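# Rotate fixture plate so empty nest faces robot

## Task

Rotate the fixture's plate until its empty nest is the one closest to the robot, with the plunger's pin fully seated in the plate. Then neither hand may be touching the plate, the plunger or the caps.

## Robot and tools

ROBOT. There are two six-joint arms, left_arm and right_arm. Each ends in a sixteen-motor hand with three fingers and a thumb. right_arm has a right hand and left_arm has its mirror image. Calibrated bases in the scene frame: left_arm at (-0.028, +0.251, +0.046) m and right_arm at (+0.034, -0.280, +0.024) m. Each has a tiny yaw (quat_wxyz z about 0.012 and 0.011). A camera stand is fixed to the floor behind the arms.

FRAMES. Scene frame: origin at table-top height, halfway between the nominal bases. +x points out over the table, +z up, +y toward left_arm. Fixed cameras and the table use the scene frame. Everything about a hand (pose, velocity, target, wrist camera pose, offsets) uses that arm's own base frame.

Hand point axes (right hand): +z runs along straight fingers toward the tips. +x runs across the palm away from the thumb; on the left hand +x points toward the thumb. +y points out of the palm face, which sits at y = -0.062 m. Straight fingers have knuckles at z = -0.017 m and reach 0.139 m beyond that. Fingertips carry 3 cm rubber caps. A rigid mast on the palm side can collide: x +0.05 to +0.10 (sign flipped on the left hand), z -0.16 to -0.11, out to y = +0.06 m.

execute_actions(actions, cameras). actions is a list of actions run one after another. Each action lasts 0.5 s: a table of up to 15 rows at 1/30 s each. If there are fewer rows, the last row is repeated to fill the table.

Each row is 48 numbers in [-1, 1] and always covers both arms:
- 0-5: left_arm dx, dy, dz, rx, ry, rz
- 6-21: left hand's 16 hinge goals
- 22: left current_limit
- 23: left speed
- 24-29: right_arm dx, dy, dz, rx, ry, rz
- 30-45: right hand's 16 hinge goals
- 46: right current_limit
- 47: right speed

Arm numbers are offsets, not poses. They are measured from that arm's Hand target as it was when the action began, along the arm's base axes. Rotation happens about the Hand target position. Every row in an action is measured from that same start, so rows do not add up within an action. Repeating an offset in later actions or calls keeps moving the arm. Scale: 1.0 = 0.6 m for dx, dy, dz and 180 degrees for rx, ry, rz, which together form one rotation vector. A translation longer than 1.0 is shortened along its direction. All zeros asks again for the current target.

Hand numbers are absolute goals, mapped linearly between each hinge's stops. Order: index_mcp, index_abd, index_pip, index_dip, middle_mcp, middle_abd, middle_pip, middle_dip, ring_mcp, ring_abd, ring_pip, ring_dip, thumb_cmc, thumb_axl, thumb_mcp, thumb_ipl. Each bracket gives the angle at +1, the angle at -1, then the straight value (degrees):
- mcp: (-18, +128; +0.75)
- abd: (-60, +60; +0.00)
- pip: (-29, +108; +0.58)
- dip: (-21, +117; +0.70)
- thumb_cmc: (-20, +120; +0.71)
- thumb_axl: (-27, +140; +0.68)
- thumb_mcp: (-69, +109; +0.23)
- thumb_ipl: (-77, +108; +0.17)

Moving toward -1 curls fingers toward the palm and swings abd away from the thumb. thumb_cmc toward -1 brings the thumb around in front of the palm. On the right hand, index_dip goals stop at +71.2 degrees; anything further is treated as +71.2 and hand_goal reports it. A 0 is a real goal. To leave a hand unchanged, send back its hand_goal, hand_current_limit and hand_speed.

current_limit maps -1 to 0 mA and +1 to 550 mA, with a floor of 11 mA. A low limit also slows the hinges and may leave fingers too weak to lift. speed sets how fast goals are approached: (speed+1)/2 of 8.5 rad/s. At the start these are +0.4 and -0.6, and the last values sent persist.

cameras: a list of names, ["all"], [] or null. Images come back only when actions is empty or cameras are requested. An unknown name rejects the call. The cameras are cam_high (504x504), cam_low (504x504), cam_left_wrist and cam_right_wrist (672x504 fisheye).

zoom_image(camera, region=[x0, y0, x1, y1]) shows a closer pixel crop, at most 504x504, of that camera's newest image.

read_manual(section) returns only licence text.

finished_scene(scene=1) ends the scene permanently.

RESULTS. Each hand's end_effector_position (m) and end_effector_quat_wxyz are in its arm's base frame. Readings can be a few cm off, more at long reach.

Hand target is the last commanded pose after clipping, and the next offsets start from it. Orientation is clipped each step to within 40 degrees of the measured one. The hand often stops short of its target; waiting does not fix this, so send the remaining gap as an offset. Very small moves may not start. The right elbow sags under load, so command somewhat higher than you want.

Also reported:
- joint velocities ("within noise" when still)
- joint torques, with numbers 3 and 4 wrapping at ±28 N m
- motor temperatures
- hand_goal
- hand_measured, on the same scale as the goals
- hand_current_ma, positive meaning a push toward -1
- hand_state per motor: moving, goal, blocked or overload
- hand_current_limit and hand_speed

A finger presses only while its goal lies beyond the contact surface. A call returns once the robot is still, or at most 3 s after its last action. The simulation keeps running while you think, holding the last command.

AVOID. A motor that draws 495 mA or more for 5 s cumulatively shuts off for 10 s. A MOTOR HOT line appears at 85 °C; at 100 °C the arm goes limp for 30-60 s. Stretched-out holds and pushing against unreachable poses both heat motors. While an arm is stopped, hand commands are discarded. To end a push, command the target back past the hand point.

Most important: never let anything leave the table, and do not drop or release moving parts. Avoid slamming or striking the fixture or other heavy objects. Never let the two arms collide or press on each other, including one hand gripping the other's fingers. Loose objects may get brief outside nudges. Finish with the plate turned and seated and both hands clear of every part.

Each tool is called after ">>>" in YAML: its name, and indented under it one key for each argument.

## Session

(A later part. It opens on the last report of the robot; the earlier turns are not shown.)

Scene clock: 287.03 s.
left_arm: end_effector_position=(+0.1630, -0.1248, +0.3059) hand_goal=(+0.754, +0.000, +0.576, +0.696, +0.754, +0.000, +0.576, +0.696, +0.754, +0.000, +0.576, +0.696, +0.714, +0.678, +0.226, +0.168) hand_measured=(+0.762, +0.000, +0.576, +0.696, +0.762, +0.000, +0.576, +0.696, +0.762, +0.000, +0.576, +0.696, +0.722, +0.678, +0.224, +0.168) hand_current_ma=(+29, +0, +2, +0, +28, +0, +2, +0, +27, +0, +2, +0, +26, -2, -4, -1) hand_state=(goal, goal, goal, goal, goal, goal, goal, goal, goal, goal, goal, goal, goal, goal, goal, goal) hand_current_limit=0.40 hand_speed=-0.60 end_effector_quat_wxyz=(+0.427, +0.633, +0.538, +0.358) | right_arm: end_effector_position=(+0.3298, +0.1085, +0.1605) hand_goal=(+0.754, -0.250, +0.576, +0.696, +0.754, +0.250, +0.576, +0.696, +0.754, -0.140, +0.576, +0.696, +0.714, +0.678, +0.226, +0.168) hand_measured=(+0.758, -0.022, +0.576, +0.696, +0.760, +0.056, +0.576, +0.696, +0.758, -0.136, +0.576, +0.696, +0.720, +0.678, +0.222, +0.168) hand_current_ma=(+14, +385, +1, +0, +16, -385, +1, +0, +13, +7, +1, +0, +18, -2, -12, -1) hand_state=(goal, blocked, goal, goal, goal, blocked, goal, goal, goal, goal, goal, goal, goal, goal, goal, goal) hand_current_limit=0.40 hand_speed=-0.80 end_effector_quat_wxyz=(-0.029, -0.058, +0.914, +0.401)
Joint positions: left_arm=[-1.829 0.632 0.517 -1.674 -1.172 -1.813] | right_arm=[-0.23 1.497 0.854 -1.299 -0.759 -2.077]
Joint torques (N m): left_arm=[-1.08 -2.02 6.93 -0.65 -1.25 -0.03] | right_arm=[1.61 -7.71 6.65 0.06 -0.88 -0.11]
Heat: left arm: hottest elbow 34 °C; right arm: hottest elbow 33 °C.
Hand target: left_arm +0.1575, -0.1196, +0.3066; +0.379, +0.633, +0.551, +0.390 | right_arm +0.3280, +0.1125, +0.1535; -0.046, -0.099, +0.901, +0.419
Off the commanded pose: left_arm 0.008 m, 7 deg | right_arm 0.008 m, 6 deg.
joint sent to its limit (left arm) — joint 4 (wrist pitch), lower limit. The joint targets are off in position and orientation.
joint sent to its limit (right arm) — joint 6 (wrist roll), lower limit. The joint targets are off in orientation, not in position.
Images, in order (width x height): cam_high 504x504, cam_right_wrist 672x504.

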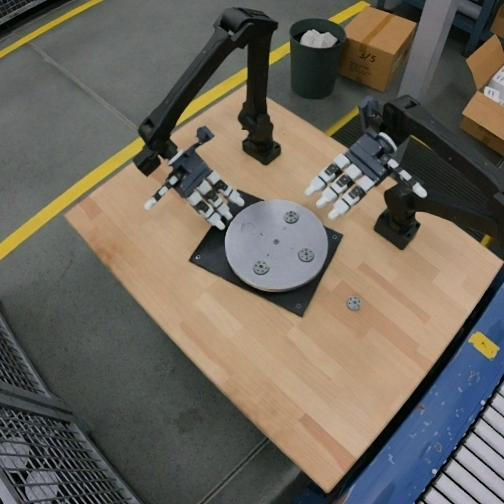

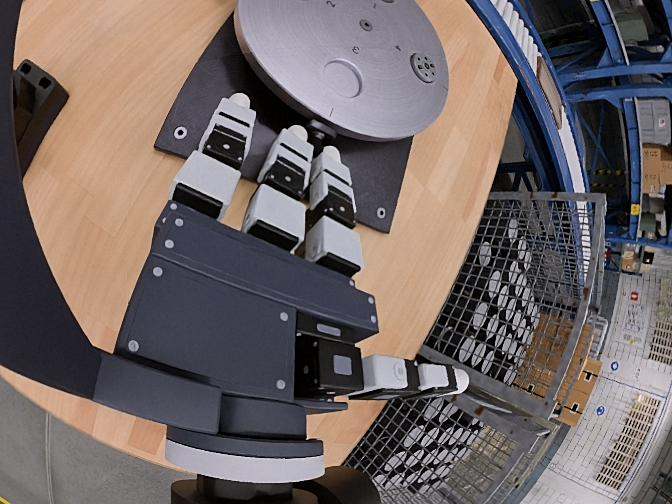

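>>> execute_actions:
  actions:
    - [[0,0,0,0,0,0,0.754,0,0.576,0.696,0.754,0,0.576,0.696,0.754,0,0.576,0.696,0.714,0.678,0.226,0.168,0.4,-0.6,0,0,0,0,0,0,0.754,-0.25,0.576,0.696,0.754,0.25,0.576,0.696,0.754,-0.14,0.576,0.696,0.714,0.678,0.226,0.168,0.75,-0.8]]
    - [[0,0,0,0,0,0,0.754,0,0.576,0.696,0.754,0,0.576,0.696,0.754,0,0.576,0.696,0.714,0.678,0.226,0.168,0.4,-0.6,0.0055,-0.025,0,0,0,0,0.754,-0.25,0.576,0.696,0.754,0.25,0.576,0.696,0.754,-0.14,0.576,0.696,0.714,0.678,0.226,0.168,0.75,-0.8]]
  cameras: ["cam_high","cam_right_wrist"]

>>> zoom_image:
  camera: "cam_right_wrist"
  region: [220, 60, 400, 195]

Scene clock: 293.43 s.
left_arm: end_effector_position=(+0.1630, -0.1248, +0.3059) hand_goal=(+0.754, +0.000, +0.576, +0.696, +0.754, +0.000, +0.576, +0.696, +0.754, +0.000, +0.576, +0.696, +0.714, +0.678, +0.226, +0.168) hand_measured=(+0.762, +0.000, +0.576, +0.696, +0.762, +0.000, +0.576, +0.696, +0.762, +0.000, +0.576, +0.696, +0.722, +0.678, +0.224, +0.168) hand_current_ma=(+29, +0, +2, +0, +28, +0, +2, +0, +27, +0, +2, +0, +26, -2, -4, -1) hand_state=(goal, goal, goal, goal, goal, goal, goal, goal, goal, goal, goal, goal, goal, goal, goal, goal) hand_current_limit=0.40 hand_speed=-0.60 end_effector_quat_wxyz=(+0.427, +0.633, +0.538, +0.358) | right_arm: end_effector_position=(+0.3296, +0.1074, +0.1596) hand_goal=(+0.754, -0.250, +0.576, +0.696, +0.754, +0.250, +0.576, +0.696, +0.754, -0.140, +0.576, +0.696, +0.714, +0.678, +0.226, +0.168) hand_measured=(+0.752, -0.022, +0.574, +0.696, +0.752, +0.062, +0.574, +0.696, +0.758, -0.136, +0.576, +0.696, +0.720, +0.678, +0.222, +0.168) hand_current_ma=(-4, +481, -5, +0, -3, -481, -4, +0, +13, +7, +1, +0, +18, -2, -12, -1) hand_state=(goal, blocked, goal, goal, goal, blocked, goal, goal, goal, goal, goal, goal, goal, goal, goal, goal) hand_current_limit=0.75 hand_speed=-0.80 end_effector_quat_wxyz=(-0.029, -0.057, +0.915, +0.399)
Joint positions: left_arm=[-1.829 0.632 0.517 -1.674 -1.172 -1.813] | right_arm=[-0.233 1.497 0.854 -1.299 -0.754 -2.077]
Joint torques (N m): left_arm=[-0.91 -2.37 6.9 -0.55 -1.26 0] | right_arm=[-1.61 -8.06 7.19 -0.43 -0.26 -0.11]
Heat: left arm: hottest elbow 34 °C; right arm: hottest elbow 33 °C.
Hand target: left_arm +0.1575, -0.1196, +0.3066; +0.379, +0.633, +0.551, +0.390 | right_arm +0.3313, +0.0975, +0.1535; -0.046, -0.099, +0.901, +0.420
Off the commanded pose: left_arm 0.008 m, 7 deg | right_arm 0.012 m, 6 deg.
joint sent to its limit (left arm) — joint 4 (wrist pitch), lower limit. The joint targets are off in position and orientation.
joint sent to its limit (right arm) — joint 6 (wrist roll), lower limit. The joint targets are off in orientation, not in position.
Images, in order (width x height): cam_high 504x504, cam_right_wrist 672x504.

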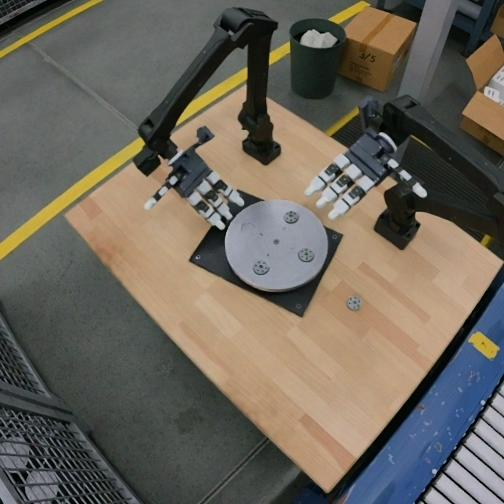

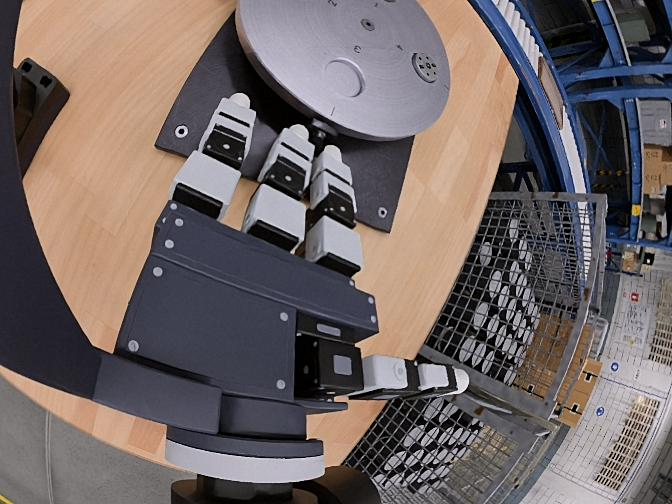

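Scaled by 2.800 from the camera's 672x504 image, which has a finer 960x720 frame.

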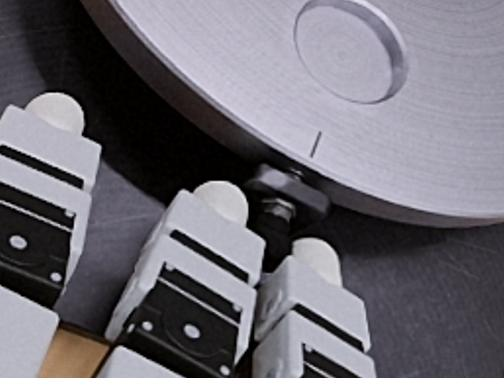

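>>> execute_actions:
  actions:
    - [[0,0,0,0,0,0,0.754,0,0.576,0.696,0.754,0,0.576,0.696,0.754,0,0.576,0.696,0.714,0.678,0.226,0.168,0.4,-0.6,0.0045,-0.02,0,0,0,0,0.754,-0.25,0.576,0.696,0.754,0.25,0.576,0.696,0.754,-0.14,0.576,0.696,0.714,0.678,0.226,0.168,0.75,-0.8]]
  cameras: ["cam_right_wrist"]

>>> zoom_image:
  camera: "cam_right_wrist"
  region: [220, 60, 400, 195]

Scene clock: 296.97 s.
left_arm: end_effector_position=(+0.1630, -0.1248, +0.3059) hand_goal=(+0.754, +0.000, +0.576, +0.696, +0.754, +0.000, +0.576, +0.696, +0.754, +0.000, +0.576, +0.696, +0.714, +0.678, +0.226, +0.168) hand_measured=(+0.762, +0.000, +0.576, +0.696, +0.762, +0.000, +0.576, +0.696, +0.762, +0.000, +0.576, +0.696, +0.722, +0.678, +0.224, +0.168) hand_current_ma=(+29, +0, +2, +0, +28, +0, +2, +0, +27, +0, +2, +0, +26, -2, -4, -1) hand_state=(goal, goal, goal, goal, goal, goal, goal, goal, goal, goal, goal, goal, goal, goal, goal, goal) hand_current_limit=0.40 hand_speed=-0.60 end_effector_quat_wxyz=(+0.427, +0.633, +0.538, +0.358) | right_arm: end_effector_position=(+0.3297, +0.0920, +0.1544) hand_goal=(+0.754, -0.250, +0.576, +0.696, +0.754, +0.250, +0.576, +0.696, +0.754, -0.140, +0.576, +0.696, +0.714, +0.678, +0.226, +0.168) hand_measured=(+0.754, -0.056, +0.574, +0.694, +0.762, +0.150, +0.576, +0.694, +0.758, -0.136, +0.576, +0.696, +0.720, +0.678, +0.222, +0.168) hand_current_ma=(+2, +481, -7, -6, +24, -358, +1, -3, +13, +7, +1, +0, +18, -2, -12, -1) hand_state=(goal, blocked, goal, goal, goal, blocked, goal, goal, goal, goal, goal, goal, goal, goal, goal, goal) hand_current_limit=0.75 hand_speed=-0.80 end_effector_quat_wxyz=(-0.032, -0.041, +0.921, +0.387)
Joint positions: left_arm=[-1.829 0.632 0.517 -1.674 -1.172 -1.813] | right_arm=[-0.275 1.497 0.854 -1.308 -0.719 -2.079]
Joint torques (N m): left_arm=[-1.14 -1.79 6.83 -0.64 -1.27 0.02] | right_arm=[-0.79 -8.12 7.87 -0.62 -0.8 -0.1]
Heat: left arm: hottest elbow 34 °C; right arm: hottest elbow 33 °C.
Hand target: left_arm +0.1575, -0.1196, +0.3066; +0.379, +0.633, +0.551, +0.390 | right_arm +0.3340, +0.0855, +0.1535; -0.046, -0.099, +0.901, +0.420
Off the commanded pose: left_arm 0.008 m, 7 deg | right_arm 0.008 m, 8 deg.
joint sent to its limit (left arm) — joint 4 (wrist pitch), lower limit. The joint targets are off in position and orientation.
joint sent to its limit (right arm) — joint 6 (wrist roll), lower limit. The joint targets are off in orientation, not in position.
Images, in order (width x height): cam_right_wrist 672x504.

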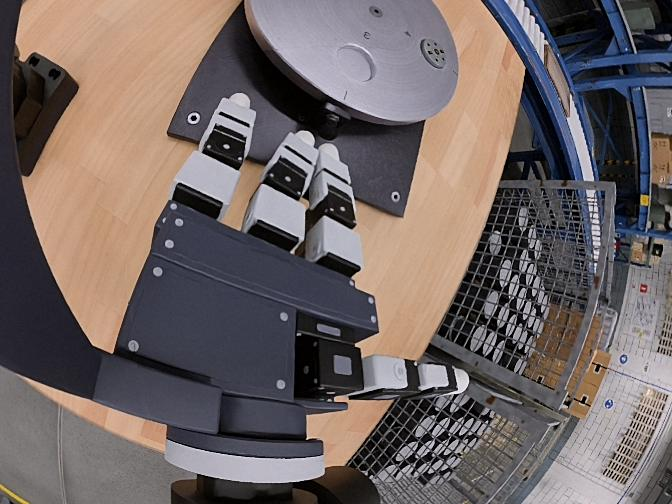

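Scaled by 2.800 from the camera's 672x504 image, which has a finer 960x720 frame.

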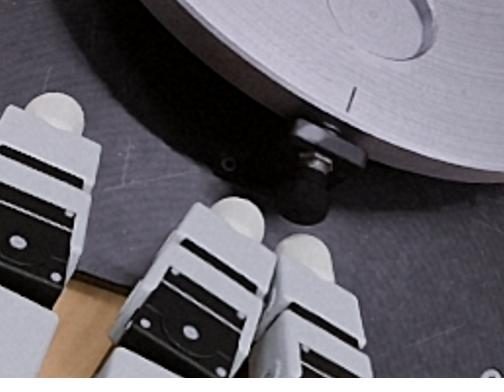

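>>> execute_actions:
  actions:
    - [[0,0,0,0,0,0,0.754,0,0.576,0.696,0.754,0,0.576,0.696,0.754,0,0.576,0.696,0.714,0.678,0.226,0.168,0.4,-0.6,0,0,0,0,0,0,0.754,0.12,0.576,0.696,0.754,-0.12,0.576,0.696,0.754,-0.14,0.576,0.696,0.714,0.678,0.226,0.168,0.4,-0.6]]
    - [[0,0,0,0,0,0,0.754,0,0.576,0.696,0.754,0,0.576,0.696,0.754,0,0.576,0.696,0.714,0.678,0.226,0.168,0.4,-0.6,-0.009,0.0522,0.0058,0,0,0,0.754,0.12,0.576,0.696,0.754,-0.12,0.576,0.696,0.754,-0.14,0.576,0.696,0.714,0.678,0.226,0.168,0.4,-0.6]]
  cameras: ["cam_high","cam_right_wrist"]

>>> zoom_image:
  camera: "cam_right_wrist"
  region: [260, 90, 380, 180]

>>> zoom_image:
  camera: "cam_high"
  region: [200, 190, 250, 240]

Scene clock: 355.40 s.
left_arm: end_effector_position=(+0.1630, -0.1248, +0.3059) hand_goal=(+0.754, +0.000, +0.576, +0.696, +0.754, +0.000, +0.576, +0.696, +0.754, +0.000, +0.576, +0.696, +0.714, +0.678, +0.226, +0.168) hand_measured=(+0.762, +0.000, +0.576, +0.696, +0.762, +0.000, +0.576, +0.696, +0.762, +0.000, +0.576, +0.696, +0.722, +0.678, +0.224, +0.168) hand_current_ma=(+29, +0, +2, +0, +28, +0, +2, +0, +27, +0, +2, +0, +26, -2, -4, -1) hand_state=(goal, goal, goal, goal, goal, goal, goal, goal, goal, goal, goal, goal, goal, goal, goal, goal) hand_current_limit=0.40 hand_speed=-0.60 end_effector_quat_wxyz=(+0.427, +0.633, +0.538, +0.358) | right_arm: end_effector_position=(+0.3268, +0.1142, +0.1616) hand_goal=(+0.754, +0.120, +0.576, +0.696, +0.754, -0.120, +0.576, +0.696, +0.754, -0.140, +0.576, +0.696, +0.714, +0.678, +0.226, +0.168) hand_measured=(+0.758, +0.118, +0.576, +0.694, +0.762, -0.116, +0.576, +0.694, +0.758, -0.136, +0.576, +0.696, +0.720, +0.678, +0.222, +0.168) hand_current_ma=(+12, -6, -2, -5, +24, +8, +1, -3, +14, +7, +1, +0, +18, -2, -12, -1) hand_state=(goal, goal, goal, goal, goal, goal, goal, goal, goal, goal, goal, goal, goal, goal, goal, goal) hand_current_limit=0.40 hand_speed=-0.60 end_effector_quat_wxyz=(-0.036, -0.064, +0.912, +0.404)
Joint positions: left_arm=[-1.829 0.632 0.517 -1.674 -1.172 -1.813] | right_arm=[-0.214 1.497 0.854 -1.309 -0.762 -2.079]
Joint torques (N m): left_arm=[-0.91 -1.79 6.82 -0.58 -1.28 -0.02] | right_arm=[1.38 -7.71 7.2 0.18 -1.06 -0.1]
Heat: left arm: hottest elbow 34 °C; right arm: hottest elbow 33 °C.
Hand target: left_arm +0.1575, -0.1196, +0.3066; +0.379, +0.633, +0.551, +0.390 | right_arm +0.3286, +0.1168, +0.1570; -0.046, -0.099, +0.901, +0.420
Off the commanded pose: left_arm 0.008 m, 7 deg | right_arm 0.006 m, 5 deg.
joint sent to its limit (left arm) — joint 4 (wrist pitch), lower limit. The joint targets are off in position and orientation.
joint sent to its limit (right arm) — joint 6 (wrist roll), lower limit. The joint targets are off in orientation, not in position.
Images, in order (width x height): cam_high 504x504, cam_right_wrist 672x504.

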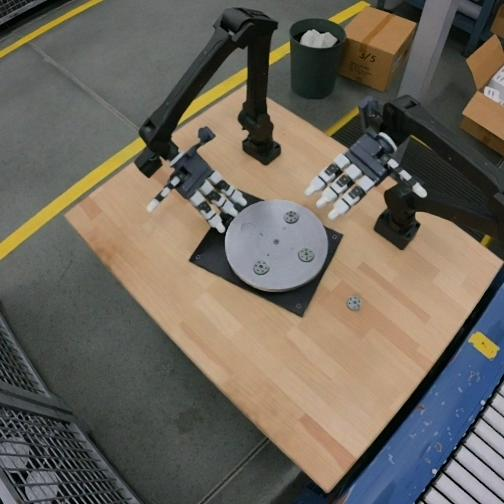

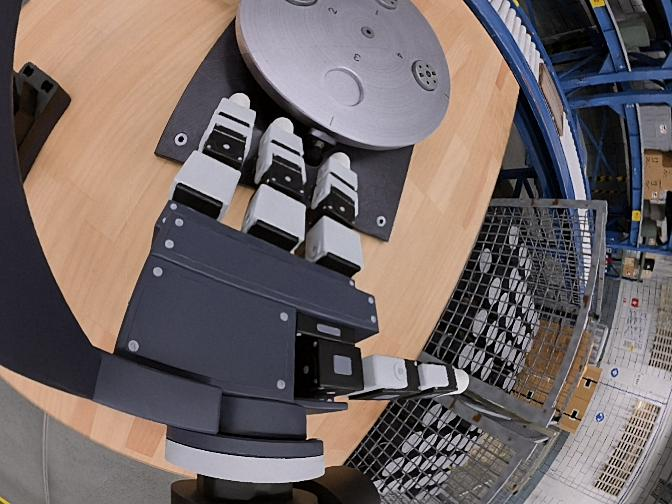

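Scaled by 4.200 from the camera's 672x504 image, which has a finer 960x720 frame.

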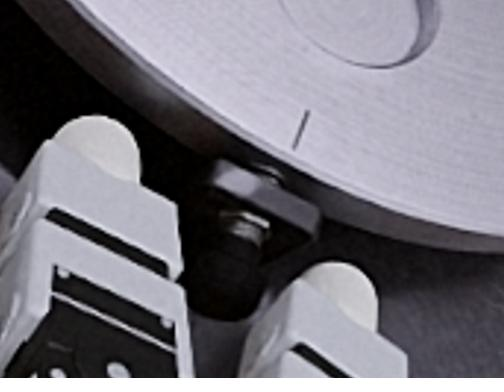

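Scaled by 10.080 from the camera's 504x504 image, which has a finer 720x720 frame.

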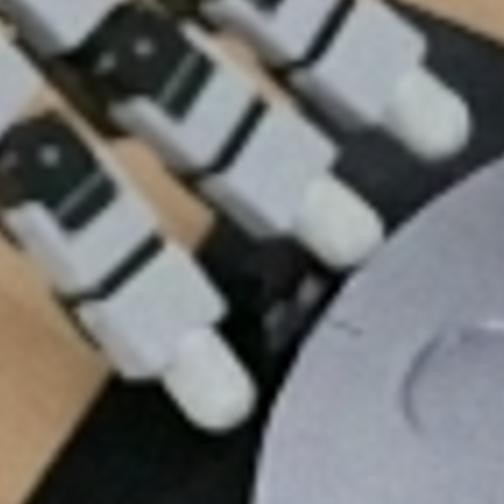

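>>> execute_actions:
  actions:
    - [[0,0,0,0,0,0,0.754,0,0.576,0.696,0.754,0,0.576,0.696,0.754,0,0.576,0.696,0.714,0.678,0.226,0.168,0.4,-0.6,0.0095,-0.0048,0.0065,0,0,0,0.754,0.12,0.576,0.696,0.754,-0.12,0.576,0.696,0.754,-0.14,0.576,0.696,0.714,0.678,0.226,0.168,0.4,-0.6]]
    - [[0,0,0,0,0,0,0.754,0,0.576,0.696,0.754,0,0.576,0.696,0.754,0,0.576,0.696,0.714,0.678,0.226,0.168,0.4,-0.6,0,0,0,0,0,0,0.754,0.04,0.576,0.696,0.754,0.0,0.576,0.696,0.754,-0.14,0.576,0.696,0.714,0.678,0.226,0.168,0.75,-0.7]]
    - [[0,0,0,0,0,0,0.754,0,0.576,0.696,0.754,0,0.576,0.696,0.754,0,0.576,0.696,0.714,0.678,0.226,0.168,0.4,-0.6,0,0,0,0,0,0,0.754,-0.25,0.576,0.696,0.754,0.25,0.576,0.696,0.754,-0.14,0.576,0.696,0.714,0.678,0.226,0.168,0.75,-0.7]]
  cameras: ["cam_right_wrist"]

>>> zoom_image:
  camera: "cam_right_wrist"
  region: [260, 90, 380, 180]

Scene clock: 371.03 s.
left_arm: end_effector_position=(+0.1630, -0.1248, +0.3059) hand_goal=(+0.754, +0.000, +0.576, +0.696, +0.754, +0.000, +0.576, +0.696, +0.754, +0.000, +0.576, +0.696, +0.714, +0.678, +0.226, +0.168) hand_measured=(+0.762, +0.000, +0.576, +0.696, +0.762, +0.000, +0.576, +0.696, +0.762, +0.000, +0.576, +0.696, +0.722, +0.678, +0.224, +0.168) hand_current_ma=(+29, +0, +2, +0, +28, +0, +2, +0, +27, +0, +2, +0, +26, -2, -4, -1) hand_state=(goal, goal, goal, goal, goal, goal, goal, goal, goal, goal, goal, goal, goal, goal, goal, goal) hand_current_limit=0.40 hand_speed=-0.60 end_effector_quat_wxyz=(+0.427, +0.633, +0.538, +0.358) | right_arm: end_effector_position=(+0.3278, +0.1141, +0.1609) hand_goal=(+0.754, -0.250, +0.576, +0.696, +0.754, +0.250, +0.576, +0.696, +0.754, -0.140, +0.576, +0.696, +0.714, +0.678, +0.226, +0.168) hand_measured=(+0.762, +0.004, +0.578, +0.696, +0.764, +0.026, +0.578, +0.694, +0.758, -0.136, +0.576, +0.696, +0.720, +0.678, +0.222, +0.168) hand_current_ma=(+21, +481, +4, -1, +30, -481, +4, -3, +14, +7, +1, +0, +18, -2, -12, -1) hand_state=(goal, blocked, goal, goal, goal, blocked, goal, goal, goal, goal, goal, goal, goal, goal, goal, goal) hand_current_limit=0.75 hand_speed=-0.70 end_effector_quat_wxyz=(-0.037, -0.063, +0.911, +0.405)
Joint positions: left_arm=[-1.829 0.632 0.517 -1.674 -1.172 -1.813] | right_arm=[-0.214 1.503 0.856 -1.309 -0.764 -2.079]
Joint torques (N m): left_arm=[-1.49 -2.02 6.95 -0.43 -1.26 -0.02] | right_arm=[0.91 -7.82 8.65 -0.44 -0.87 -0.1]
Heat: left arm: hottest elbow 34 °C; right arm: hottest elbow 33 °C.
Hand target: left_arm +0.1575, -0.1196, +0.3066; +0.379, +0.633, +0.551, +0.390 | right_arm +0.3344, +0.1139, +0.1609; -0.046, -0.099, +0.901, +0.420
Off the commanded pose: left_arm 0.008 m, 7 deg | right_arm 0.007 m, 5 deg.
joint sent to its limit (left arm) — joint 4 (wrist pitch), lower limit. The joint targets are off in position and orientation.
joint sent to its limit (right arm) — joint 6 (wrist roll), lower limit. The joint targets are off in orientation, not in position.
Images, in order (width x height): cam_right_wrist 672x504.

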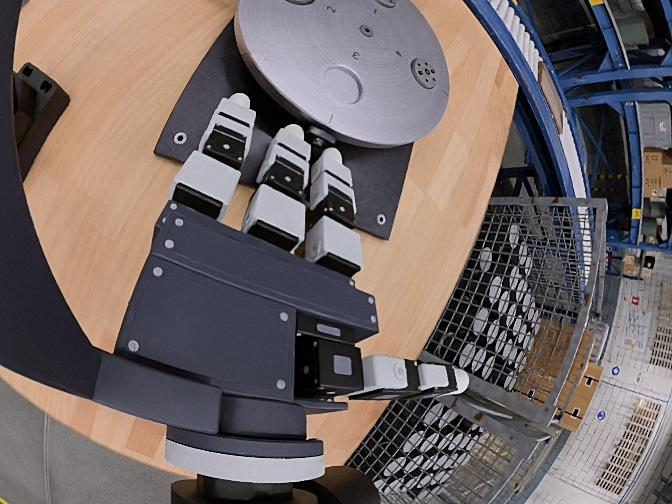

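Scaled by 4.200 from the camera's 672x504 image, which has a finer 960x720 frame.

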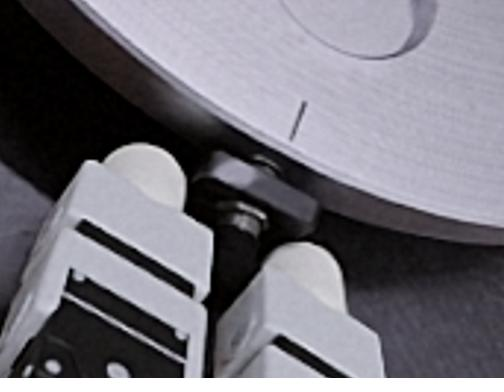

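>>> execute_actions:
  actions:
    - [[0,0,0,0,0,0,0.754,0,0.576,0.696,0.754,0,0.576,0.696,0.754,0,0.576,0.696,0.714,0.678,0.226,0.168,0.4,-0.6,0.0045,-0.02,0,0,0,0,0.754,-0.35,0.576,0.696,0.754,0.35,0.576,0.696,0.754,-0.14,0.576,0.696,0.714,0.678,0.226,0.168,0.75,-0.7]]
  cameras: ["cam_right_wrist"]

>>> zoom_image:
  camera: "cam_right_wrist"
  region: [260, 90, 380, 180]

Scene clock: 376.57 s.
left_arm: end_effector_position=(+0.1630, -0.1248, +0.3059) hand_goal=(+0.754, +0.000, +0.576, +0.696, +0.754, +0.000, +0.576, +0.696, +0.754, +0.000, +0.576, +0.696, +0.714, +0.678, +0.226, +0.168) hand_measured=(+0.762, +0.000, +0.576, +0.696, +0.762, +0.000, +0.576, +0.696, +0.762, +0.000, +0.576, +0.696, +0.722, +0.678, +0.224, +0.168) hand_current_ma=(+29, +0, +2, +0, +28, +0, +2, +0, +27, +0, +2, +0, +26, -2, -4, -1) hand_state=(goal, goal, goal, goal, goal, goal, goal, goal, goal, goal, goal, goal, goal, goal, goal, goal) hand_current_limit=0.40 hand_speed=-0.60 end_effector_quat_wxyz=(+0.427, +0.633, +0.538, +0.358) | right_arm: end_effector_position=(+0.3283, +0.1115, +0.1597) hand_goal=(+0.754, -0.350, +0.576, +0.696, +0.754, +0.350, +0.576, +0.696, +0.754, -0.140, +0.576, +0.696, +0.714, +0.678, +0.226, +0.168) hand_measured=(+0.750, +0.004, +0.574, +0.696, +0.778, +0.098, +0.586, +0.700, +0.758, -0.136, +0.576, +0.696, +0.720, +0.678, +0.222, +0.168) hand_current_ma=(-10, +481, -7, -1, +90, -481, +32, +9, +14, +7, +1, +0, +18, -2, -12, -1) hand_state=(goal, blocked, goal, goal, blocked, blocked, goal, goal, goal, goal, goal, goal, goal, goal, goal, goal) hand_current_limit=0.75 hand_speed=-0.70 end_effector_quat_wxyz=(-0.037, -0.061, +0.913, +0.402)
Joint positions: left_arm=[-1.829 0.632 0.517 -1.674 -1.172 -1.813] | right_arm=[-0.221 1.503 0.857 -1.309 -0.756 -2.079]
Joint torques (N m): left_arm=[-1.44 -2.02 6.83 -0.46 -1.26 -0.04] | right_arm=[-1.32 -8.12 8.96 -0.81 -0.52 -0.1]
Heat: left arm: hottest elbow 34 °C; right arm: hottest elbow 33 °C.
Hand target: left_arm +0.1575, -0.1196, +0.3066; +0.379, +0.633, +0.551, +0.390 | right_arm +0.3370, +0.1019, +0.1608; -0.046, -0.099, +0.901, +0.419
Off the commanded pose: left_arm 0.008 m, 7 deg | right_arm 0.013 m, 5 deg.
joint sent to its limit (left arm) — joint 4 (wrist pitch), lower limit. The joint targets are off in position and orientation.
joint sent to its limit (right arm) — joint 6 (wrist roll), lower limit. The joint targets are off in orientation, not in position.
Images, in order (width x height): cam_right_wrist 672x504.

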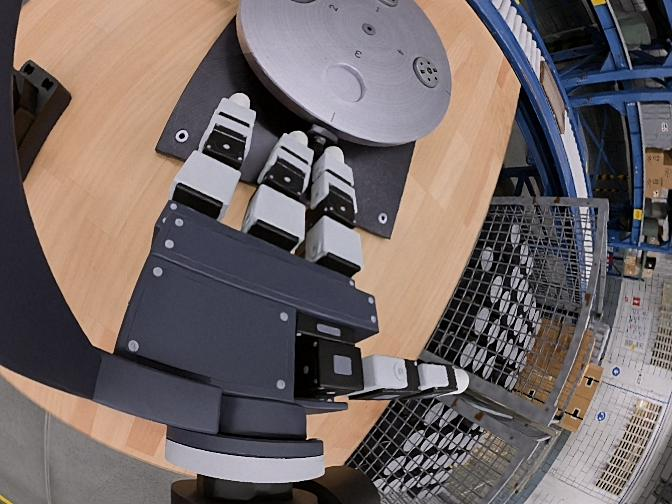

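Scaled by 4.200 from the camera's 672x504 image, which has a finer 960x720 frame.

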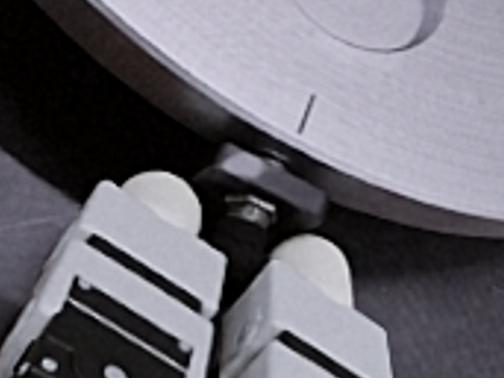

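>>> execute_actions:
  actions:
    - [[0,0,0,0,0,0,0.754,0,0.576,0.696,0.754,0,0.576,0.696,0.754,0,0.576,0.696,0.714,0.678,0.226,0.168,0.4,-0.6,0.004,-0.016,0,0,0,0,0.754,-0.35,0.576,0.696,0.754,0.35,0.576,0.696,0.754,-0.14,0.576,0.696,0.714,0.678,0.226,0.168,0.75,-0.7]]
  cameras: ["cam_right_wrist"]

>>> zoom_image:
  camera: "cam_right_wrist"
  region: [260, 90, 380, 180]

Scene clock: 379.93 s.
left_arm: end_effector_position=(+0.1630, -0.1248, +0.3059) hand_goal=(+0.754, +0.000, +0.576, +0.696, +0.754, +0.000, +0.576, +0.696, +0.754, +0.000, +0.576, +0.696, +0.714, +0.678, +0.226, +0.168) hand_measured=(+0.762, +0.000, +0.576, +0.696, +0.762, +0.000, +0.576, +0.696, +0.762, +0.000, +0.576, +0.696, +0.722, +0.678, +0.224, +0.168) hand_current_ma=(+29, +0, +2, +0, +28, +0, +2, +0, +27, +0, +2, +0, +26, -2, -4, -1) hand_state=(goal, goal, goal, goal, goal, goal, goal, goal, goal, goal, goal, goal, goal, goal, goal, goal) hand_current_limit=0.40 hand_speed=-0.60 end_effector_quat_wxyz=(+0.427, +0.633, +0.538, +0.358) | right_arm: end_effector_position=(+0.3287, +0.1094, +0.1585) hand_goal=(+0.754, -0.350, +0.576, +0.696, +0.754, +0.350, +0.576, +0.696, +0.754, -0.140, +0.576, +0.696, +0.714, +0.678, +0.226, +0.168) hand_measured=(+0.740, +0.004, +0.566, +0.694, +0.770, +0.100, +0.582, +0.700, +0.758, -0.136, +0.576, +0.696, +0.720, +0.678, +0.222, +0.168) hand_current_ma=(-44, +481, -29, -6, +53, -481, +17, +9, +14, +7, +1, +0, +18, -2, -12, -1) hand_state=(goal, blocked, goal, goal, goal, blocked, goal, goal, goal, goal, goal, goal, goal, goal, goal, goal) hand_current_limit=0.75 hand_speed=-0.70 end_effector_quat_wxyz=(-0.037, -0.058, +0.914, +0.401)
Joint positions: left_arm=[-1.829 0.632 0.517 -1.674 -1.172 -1.813] | right_arm=[-0.227 1.506 0.857 -1.309 -0.753 -2.079]
Joint torques (N m): left_arm=[-1.08 -1.96 6.86 -0.55 -1.26 -0.03] | right_arm=[-2.96 -8.53 9.35 -1.13 -0.11 -0.11]
Heat: left arm: hottest elbow 34 °C; right arm: hottest elbow 33 °C.
Hand target: left_arm +0.1575, -0.1196, +0.3066; +0.379, +0.633, +0.551, +0.390 | right_arm +0.3394, +0.0923, +0.1609; -0.046, -0.099, +0.901, +0.419
Off the commanded pose: left_arm 0.008 m, 7 deg | right_arm 0.020 m, 5 deg.
joint sent to its limit (left arm) — joint 4 (wrist pitch), lower limit. The joint targets are off in position and orientation.
joint sent to its limit (right arm) — joint 6 (wrist roll), lower limit. The joint targets are off in orientation, not in position.
Images, in order (width x height): cam_right_wrist 672x504.

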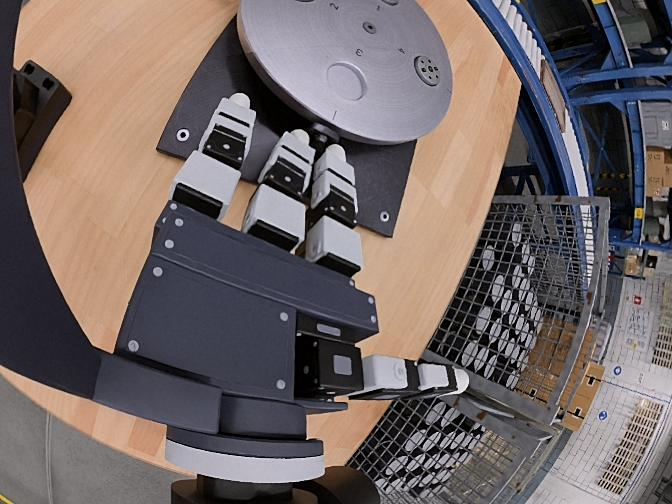

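Scaled by 4.200 from the camera's 672x504 image, which has a finer 960x720 frame.

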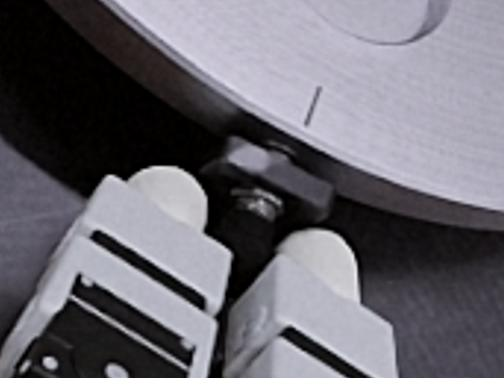

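>>> execute_actions:
  actions:
    - [[0,0,0,0,0,0,0.754,0,0.576,0.696,0.754,0,0.576,0.696,0.754,0,0.576,0.696,0.714,0.678,0.226,0.168,0.4,-0.6,0.003,-0.016,0,0,0,0,0.754,-0.35,0.576,0.696,0.754,0.35,0.576,0.696,0.754,-0.14,0.576,0.696,0.714,0.678,0.226,0.168,0.75,-0.7]]
  cameras: ["cam_right_wrist"]

>>> zoom_image:
  camera: "cam_right_wrist"
  region: [260, 90, 380, 180]

Scene clock: 383.53 s.
left_arm: end_effector_position=(+0.1630, -0.1248, +0.3059) hand_goal=(+0.754, +0.000, +0.576, +0.696, +0.754, +0.000, +0.576, +0.696, +0.754, +0.000, +0.576, +0.696, +0.714, +0.678, +0.226, +0.168) hand_measured=(+0.762, +0.000, +0.576, +0.696, +0.762, +0.000, +0.576, +0.696, +0.762, +0.000, +0.576, +0.696, +0.722, +0.678, +0.224, +0.168) hand_current_ma=(+29, +0, +2, +0, +28, +0, +2, +0, +27, +0, +2, +0, +26, -2, -4, -1) hand_state=(goal, goal, goal, goal, goal, goal, goal, goal, goal, goal, goal, goal, goal, goal, goal, goal) hand_current_limit=0.40 hand_speed=-0.60 end_effector_quat_wxyz=(+0.427, +0.633, +0.538, +0.358) | right_arm: end_effector_position=(+0.3301, +0.0996, +0.1578) hand_goal=(+0.754, -0.350, +0.576, +0.696, +0.754, +0.350, +0.576, +0.696, +0.754, -0.140, +0.576, +0.696, +0.714, +0.678, +0.226, +0.168) hand_measured=(+0.720, +0.004, +0.552, +0.686, +0.762, +0.110, +0.578, +0.698, +0.758, -0.136, +0.576, +0.696, +0.720, +0.678, +0.222, +0.168) hand_current_ma=(-129, +481, -83, -27, +21, -481, +4, +6, +14, +7, +1, +0, +18, -2, -12, -1) hand_state=(blocked, blocked, blocked, goal, goal, blocked, goal, goal, goal, goal, goal, goal, goal, goal, goal, goal) hand_current_limit=0.75 hand_speed=-0.70 end_effector_quat_wxyz=(-0.037, -0.044, +0.915, +0.399)
Joint positions: left_arm=[-1.829 0.632 0.517 -1.674 -1.172 -1.813] | right_arm=[-0.256 1.506 0.857 -1.317 -0.745 -2.079]
Joint torques (N m): left_arm=[-1.38 -1.49 6.8 -0.53 -1.26 -0.03] | right_arm=[-2.61 -8.64 9.77 -1.14 0.15 -0.1]
Heat: left arm: hottest elbow 34 °C; right arm: hottest elbow 33 °C.
Hand target: left_arm +0.1575, -0.1196, +0.3066; +0.379, +0.633, +0.551, +0.390 | right_arm +0.3413, +0.0827, +0.1610; -0.046, -0.099, +0.901, +0.420
Off the commanded pose: left_arm 0.008 m, 7 deg | right_arm 0.021 m, 7 deg.
joint sent to its limit (left arm) — joint 4 (wrist pitch), lower limit. The joint targets are off in position and orientation.
joint sent to its limit (right arm) — joint 6 (wrist roll), lower limit. The joint targets are off in orientation, not in position.
Images, in order (width x height): cam_right_wrist 672x504.

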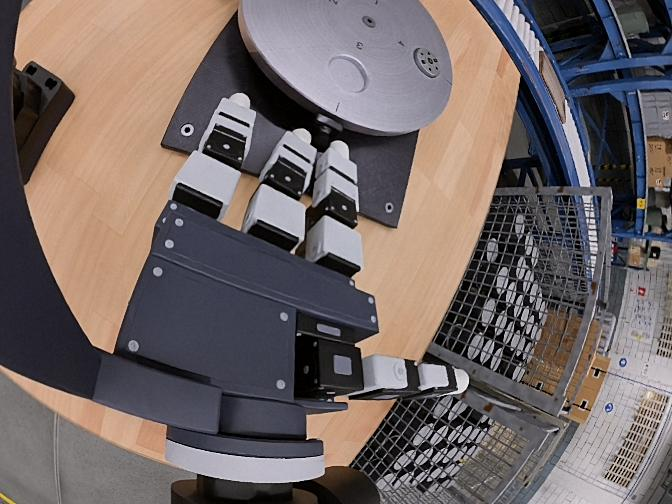

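Scaled by 4.200 from the camera's 672x504 image, which has a finer 960x720 frame.

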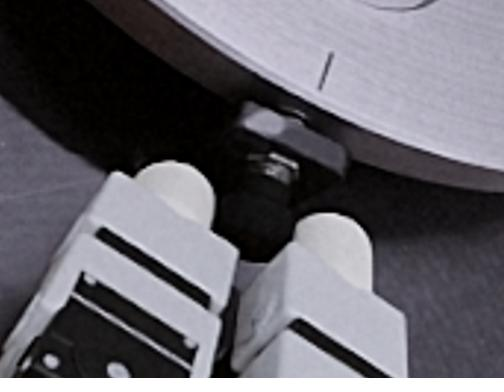

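>>> execute_actions:
  actions:
    - [[0,0,0,0,0,0,0.754,0,0.576,0.696,0.754,0,0.576,0.696,0.754,0,0.576,0.696,0.714,0.678,0.226,0.168,0.4,-0.6,0,0.008,0,0,0,0,0.754,0.12,0.576,0.696,0.754,-0.12,0.576,0.696,0.754,-0.14,0.576,0.696,0.714,0.678,0.226,0.168,0.4,-0.6]]
    - [[0.1,-0.05,0.03,0.031,0.0547,-0.1963,-0.342,0,-0.737,-0.174,-0.342,0,-0.737,-0.174,0.754,0,0.576,0.696,0.714,0.678,0.226,0.168,0.4,-0.6,0,-0.1,0.13,0,0,0,0.754,0,0.576,0.696,0.754,0,0.576,0.696,0.754,0,0.576,0.696,0.714,0.678,0.226,0.168,0.4,-0.6]]
    - [[0.2,-0.1,0,0.031,0.0547,-0.1963,-0.342,0,-0.737,-0.174,-0.342,0,-0.737,-0.174,0.754,0,0.576,0.696,0.714,0.678,0.226,0.168,0.4,-0.6,-0.05,-0.07,0.03,0,0,0,0.754,0,0.576,0.696,0.754,0,0.576,0.696,0.754,0,0.576,0.696,0.714,0.678,0.226,0.168,0.4,-0.6]]
    - [[0.12,-0.15,-0.02,0,0,0,-0.342,0,-0.737,-0.174,-0.342,0,-0.737,-0.174,0.754,0,0.576,0.696,0.714,0.678,0.226,0.168,0.4,-0.6,0,0,0,0,0,0,0.754,0,0.576,0.696,0.754,0,0.576,0.696,0.754,0,0.576,0.696,0.714,0.678,0.226,0.168,0.4,-0.6]]
  cameras: ["all"]

Scene clock: 436.13 s.
left_arm: end_effector_position=(+0.3864, -0.2812, +0.2848) hand_goal=(-0.342, +0.000, -0.736, -0.174, -0.342, +0.000, -0.736, -0.174, +0.754, +0.000, +0.576, +0.696, +0.714, +0.678, +0.226, +0.168) hand_measured=(-0.330, +0.000, -0.734, -0.172, -0.330, +0.000, -0.734, -0.172, +0.762, +0.000, +0.576, +0.696, +0.722, +0.678, +0.224, +0.168) hand_current_ma=(+50, +0, +4, +8, +49, +0, +3, +8, +27, +0, +2, +0, +27, -2, -7, -1) hand_state=(goal, goal, goal, goal, goal, goal, goal, goal, goal, goal, goal, goal, goal, goal, goal, goal) hand_current_limit=0.40 hand_speed=-0.60 end_effector_quat_wxyz=(+0.348, +0.890, +0.265, +0.128) | right_arm: end_effector_position=(+0.3068, -0.0049, +0.2459) hand_goal=(+0.754, +0.000, +0.576, +0.696, +0.754, +0.000, +0.576, +0.696, +0.754, +0.000, +0.576, +0.696, +0.714, +0.678, +0.226, +0.168) hand_measured=(+0.758, +0.004, +0.576, +0.694, +0.762, -0.002, +0.578, +0.698, +0.758, -0.002, +0.576, +0.696, +0.720, +0.678, +0.222, +0.168) hand_current_ma=(+14, +7, +0, -4, +21, -4, +4, +6, +14, -4, +1, +0, +18, -2, -12, -1) hand_state=(goal, goal, goal, goal, goal, goal, goal, goal, goal, goal, goal, goal, goal, goal, goal, goal) hand_current_limit=0.40 hand_speed=-0.60 end_effector_quat_wxyz=(-0.032, +0.080, +0.944, +0.319)
Joint positions: left_arm=[-0.504 1.014 0.801 -0.644 0.288 0.379] | right_arm=[-0.569 1.298 1.006 -1.677 -0.532 -2.079]
Joint torques (N m): left_arm=[0.26 -6.89 12.05 2.41 0.35 0.22] | right_arm=[-0.91 -7.94 10.8 -0.66 -0.62 -0.1]
Heat: left arm: hottest elbow 35 °C; right arm: hottest elbow 35 °C.
Hand target: left_arm +0.4094, -0.2996, +0.3127; +0.364, +0.897, +0.222, +0.117 | right_arm +0.3112, -0.0144, +0.2568; -0.046, -0.099, +0.901, +0.420
Off the commanded pose: left_arm 0.041 m, 5 deg; orientation clipped at the end of an earlier action of this call | right_arm 0.015 m, 24 deg.
joint sent to its limit (right arm) — joint 4 (wrist pitch), lower limit; joint 6 (wrist roll), lower limit. The joint targets are off in orientation, not in position.

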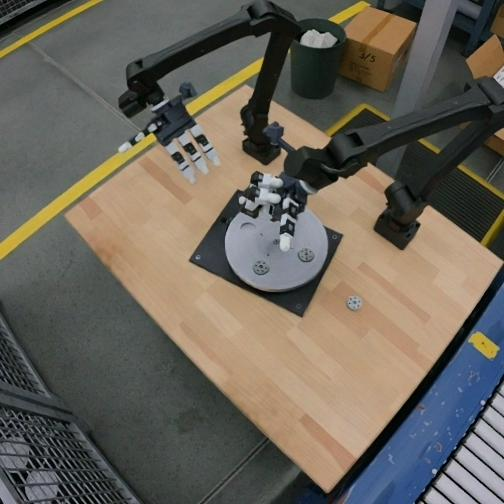

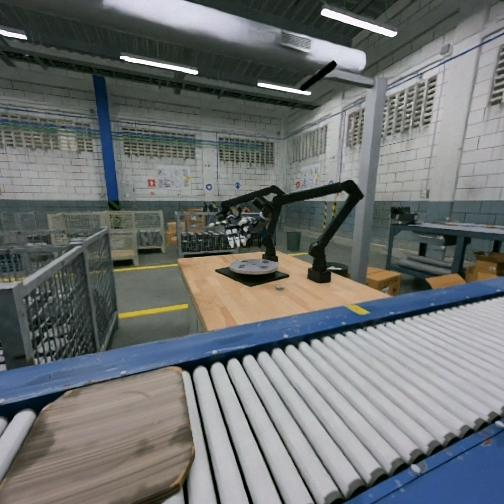

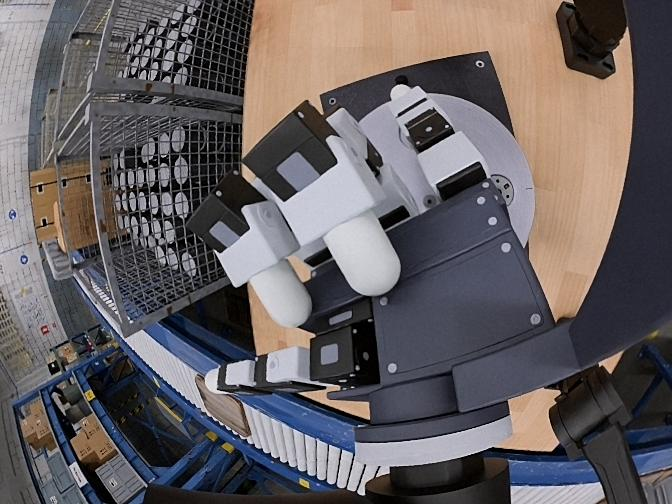

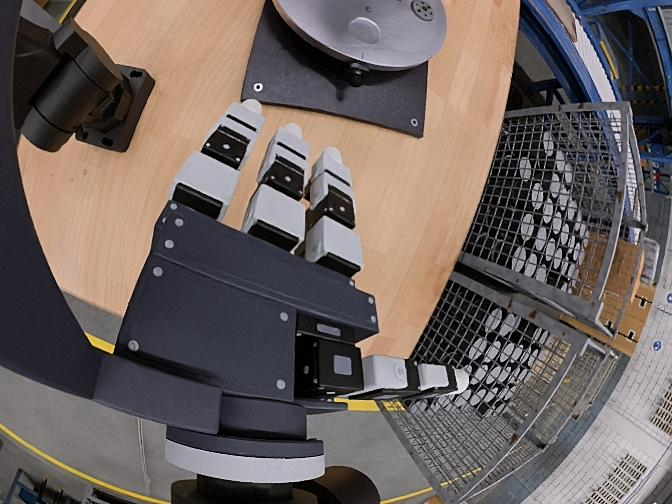

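>>> execute_actions:
  actions:
    - [[0.0143,-0.059,-0.088,-0.0061,0.014,-0.0907,-0.342,0,-0.737,-0.174,-0.342,0,-0.737,-0.174,0.754,0,0.576,0.696,0.714,0.678,0.226,0.168,0.4,-0.6,0,0,0,0,0,0,0.754,0,0.576,0.696,0.754,0,0.576,0.696,0.754,0,0.576,0.696,0.714,0.678,0.226,0.168,0.4,-0.6]]
    - [[0,0,0,0,0,0,-0.342,0,-0.737,-0.174,-0.342,0,-0.737,-0.174,0.754,0,0.576,0.696,0.714,0.678,0.226,0.168,0.4,-0.6,0,0,0,0,0,0,0.754,0,0.576,0.696,0.754,0,0.576,0.696,0.754,0,0.576,0.696,0.714,0.678,0.226,0.168,0.4,-0.6]]
  cameras: ["cam_high","cam_left_wrist"]

>>> zoom_image:
  camera: "cam_left_wrist"
  region: [330, 40, 530, 190]

>>> zoom_image:
  camera: "cam_high"
  region: [190, 160, 290, 260]

Scene clock: 444.47 s.
left_arm: end_effector_position=(+0.4058, -0.3315, +0.2450) hand_goal=(-0.342, +0.000, -0.736, -0.174, -0.342, +0.000, -0.736, -0.174, +0.754, +0.000, +0.576, +0.696, +0.714, +0.678, +0.226, +0.168) hand_measured=(-0.330, +0.000, -0.734, -0.172, -0.332, +0.000, -0.734, -0.172, +0.762, +0.000, +0.576, +0.696, +0.722, +0.678, +0.224, +0.168) hand_current_ma=(+45, +0, +3, +8, +41, +0, +3, +8, +27, +0, +2, +0, +27, -2, -7, -1) hand_state=(goal, goal, goal, goal, goal, goal, goal, goal, goal, goal, goal, goal, goal, goal, goal, goal) hand_current_limit=0.40 hand_speed=-0.60 end_effector_quat_wxyz=(+0.376, +0.920, +0.108, +0.032) | right_arm: end_effector_position=(+0.3068, -0.0049, +0.2459) hand_goal=(+0.754, +0.000, +0.576, +0.696, +0.754, +0.000, +0.576, +0.696, +0.754, +0.000, +0.576, +0.696, +0.714, +0.678, +0.226, +0.168) hand_measured=(+0.758, +0.004, +0.576, +0.694, +0.762, -0.002, +0.578, +0.698, +0.758, -0.002, +0.576, +0.696, +0.720, +0.678, +0.222, +0.168) hand_current_ma=(+14, +7, +0, -4, +21, -4, +4, +6, +14, -4, +1, +0, +18, -2, -12, -1) hand_state=(goal, goal, goal, goal, goal, goal, goal, goal, goal, goal, goal, goal, goal, goal, goal, goal) hand_current_limit=0.40 hand_speed=-0.60 end_effector_quat_wxyz=(-0.032, +0.080, +0.944, +0.319)
Joint positions: left_arm=[-0.431 1.301 0.929 -0.675 0.598 0.741] | right_arm=[-0.569 1.298 1.006 -1.677 -0.532 -2.079]
Joint torques (N m): left_arm=[-0.15 -10.34 10.93 0.99 0.74 0.24] | right_arm=[-0.97 -7.88 10.78 -0.64 -0.62 -0.09]
Heat: left arm: hottest elbow 38 °C; right arm: hottest elbow 35 °C.
Hand target: left_arm +0.4181, -0.3349, +0.2599; +0.380, +0.918, +0.101, +0.043 | right_arm +0.3112, -0.0144, +0.2568; -0.046, -0.099, +0.901, +0.420
Off the commanded pose: left_arm 0.020 m, 2 deg | right_arm 0.015 m, 24 deg.
joint sent to its limit (right arm) — joint 4 (wrist pitch), lower limit; joint 6 (wrist roll), lower limit. The joint targets are off in orientation, not in position.
Images, in order (width x height): cam_high 504x504, cam_left_wrist 672x504.

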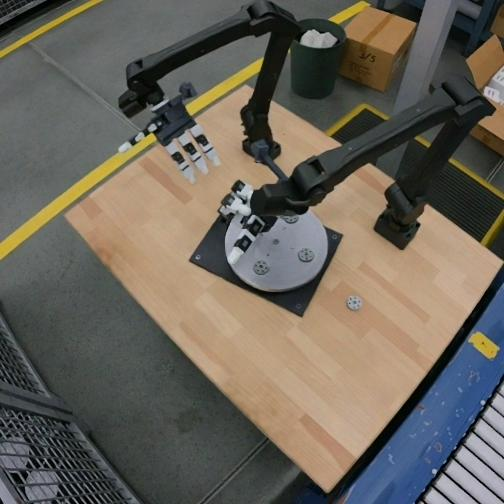

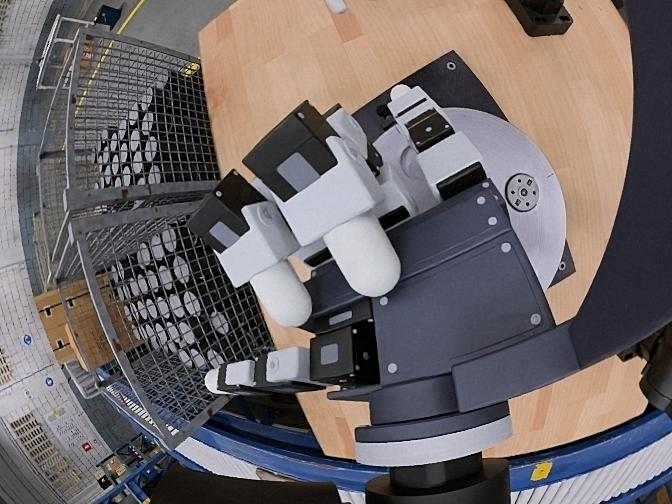

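Scaled by 2.520 from the camera's 672x504 image, which has a finer 960x720 frame.

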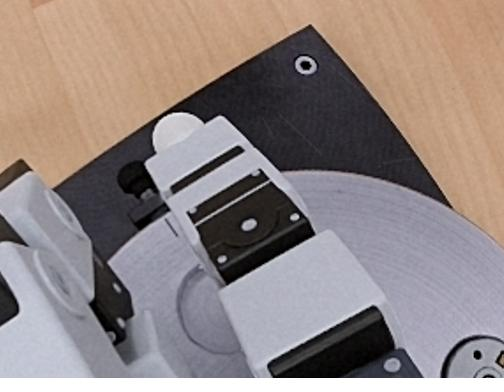

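Scaled by 5.040 from the camera's 504x504 image, which has a finer 720x720 frame.

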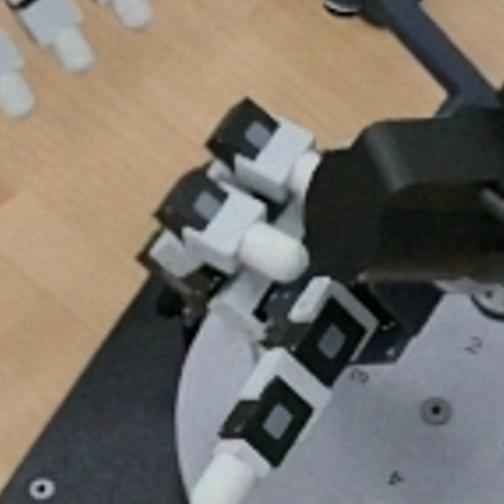

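>>> execute_actions:
  actions:
    - [[0.06,-0.028,-0.1,0,0,0,-0.342,0,-0.737,-0.174,-0.342,0,-0.737,-0.174,0.754,0,0.576,0.696,0.714,0.678,0.226,0.168,0.4,-0.6,0,0,0,0,0,0,0.754,0,0.576,0.696,0.754,0,0.576,0.696,0.754,0,0.576,0.696,0.714,0.678,0.226,0.168,0.4,-0.6]]
  cameras: ["cam_high","cam_left_wrist"]

>>> zoom_image:
  camera: "cam_left_wrist"
  region: [360, 50, 480, 140]

>>> zoom_image:
  camera: "cam_high"
  region: [190, 180, 270, 260]

Scene clock: 463.50 s.
left_arm: end_effector_position=(+0.4375, -0.3458, +0.1798) hand_goal=(-0.342, +0.000, -0.736, -0.174, -0.342, +0.000, -0.736, -0.174, +0.754, +0.000, +0.576, +0.696, +0.714, +0.678, +0.226, +0.168) hand_measured=(-0.330, +0.000, -0.734, -0.172, -0.332, +0.000, -0.734, -0.172, +0.762, +0.000, +0.576, +0.696, +0.722, +0.678, +0.224, +0.168) hand_current_ma=(+44, +0, +3, +8, +41, +0, +3, +8, +27, +0, +2, +0, +27, -2, -8, -1) hand_state=(goal, goal, goal, goal, goal, goal, goal, goal, goal, goal, goal, goal, goal, goal, goal, goal) hand_current_limit=0.40 hand_speed=-0.60 end_effector_quat_wxyz=(+0.368, +0.923, +0.111, +0.020) | right_arm: end_effector_position=(+0.3068, -0.0049, +0.2459) hand_goal=(+0.754, +0.000, +0.576, +0.696, +0.754, +0.000, +0.576, +0.696, +0.754, +0.000, +0.576, +0.696, +0.714, +0.678, +0.226, +0.168) hand_measured=(+0.758, +0.004, +0.576, +0.694, +0.762, -0.002, +0.578, +0.698, +0.758, -0.002, +0.576, +0.696, +0.720, +0.678, +0.222, +0.168) hand_current_ma=(+14, +7, +0, -4, +21, -4, +4, +6, +14, -4, +1, +0, +18, -2, -12, -1) hand_state=(goal, goal, goal, goal, goal, goal, goal, goal, goal, goal, goal, goal, goal, goal, goal, goal) hand_current_limit=0.40 hand_speed=-0.60 end_effector_quat_wxyz=(-0.032, +0.080, +0.944, +0.319)
Joint positions: left_arm=[-0.429 1.482 0.933 -0.532 0.6 0.747] | right_arm=[-0.569 1.298 1.006 -1.677 -0.532 -2.079]
Joint torques (N m): left_arm=[0.15 -13.92 10.11 2 0.7 0.2] | right_arm=[-0.97 -7.94 10.78 -0.66 -0.62 -0.1]
Heat: left arm: hottest elbow 39 °C; right arm: hottest elbow 36 °C.
Hand target: left_arm +0.4540, -0.3518, +0.2000; +0.380, +0.918, +0.101, +0.043 | right_arm +0.3112, -0.0144, +0.2568; -0.046, -0.099, +0.901, +0.420
Off the commanded pose: left_arm 0.027 m, 3 deg | right_arm 0.015 m, 24 deg.
joint sent to its limit (right arm) — joint 4 (wrist pitch), lower limit; joint 6 (wrist roll), lower limit. The joint targets are off in orientation, not in position.
Images, in order (width x height): cam_high 504x504, cam_left_wrist 672x504.

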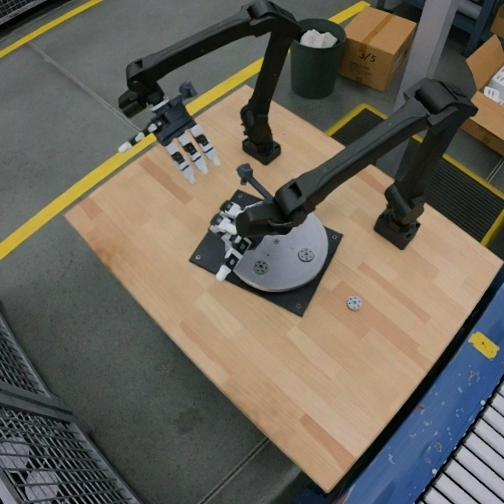

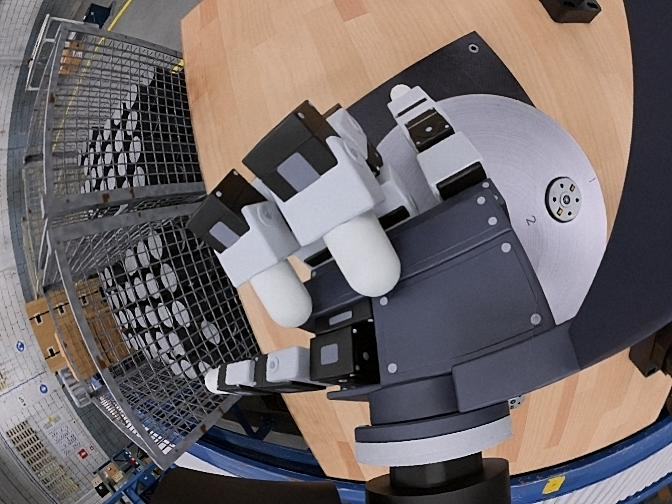

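Scaled by 4.200 from the camera's 672x504 image, which has a finer 960x720 frame.

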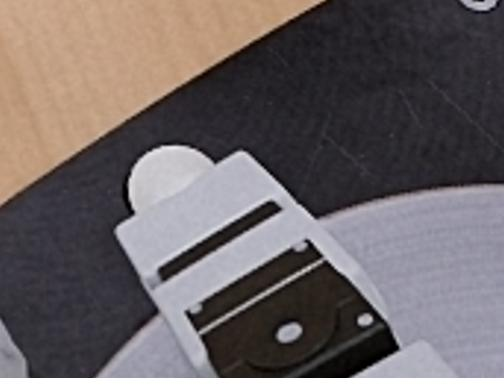

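Scaled by 6.300 from the camera's 504x504 image, which has a finer 720x720 frame.

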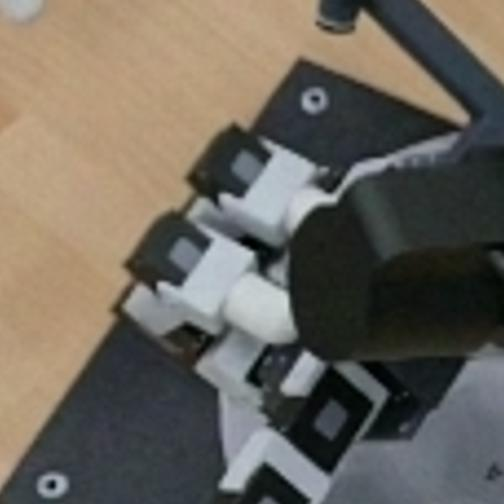

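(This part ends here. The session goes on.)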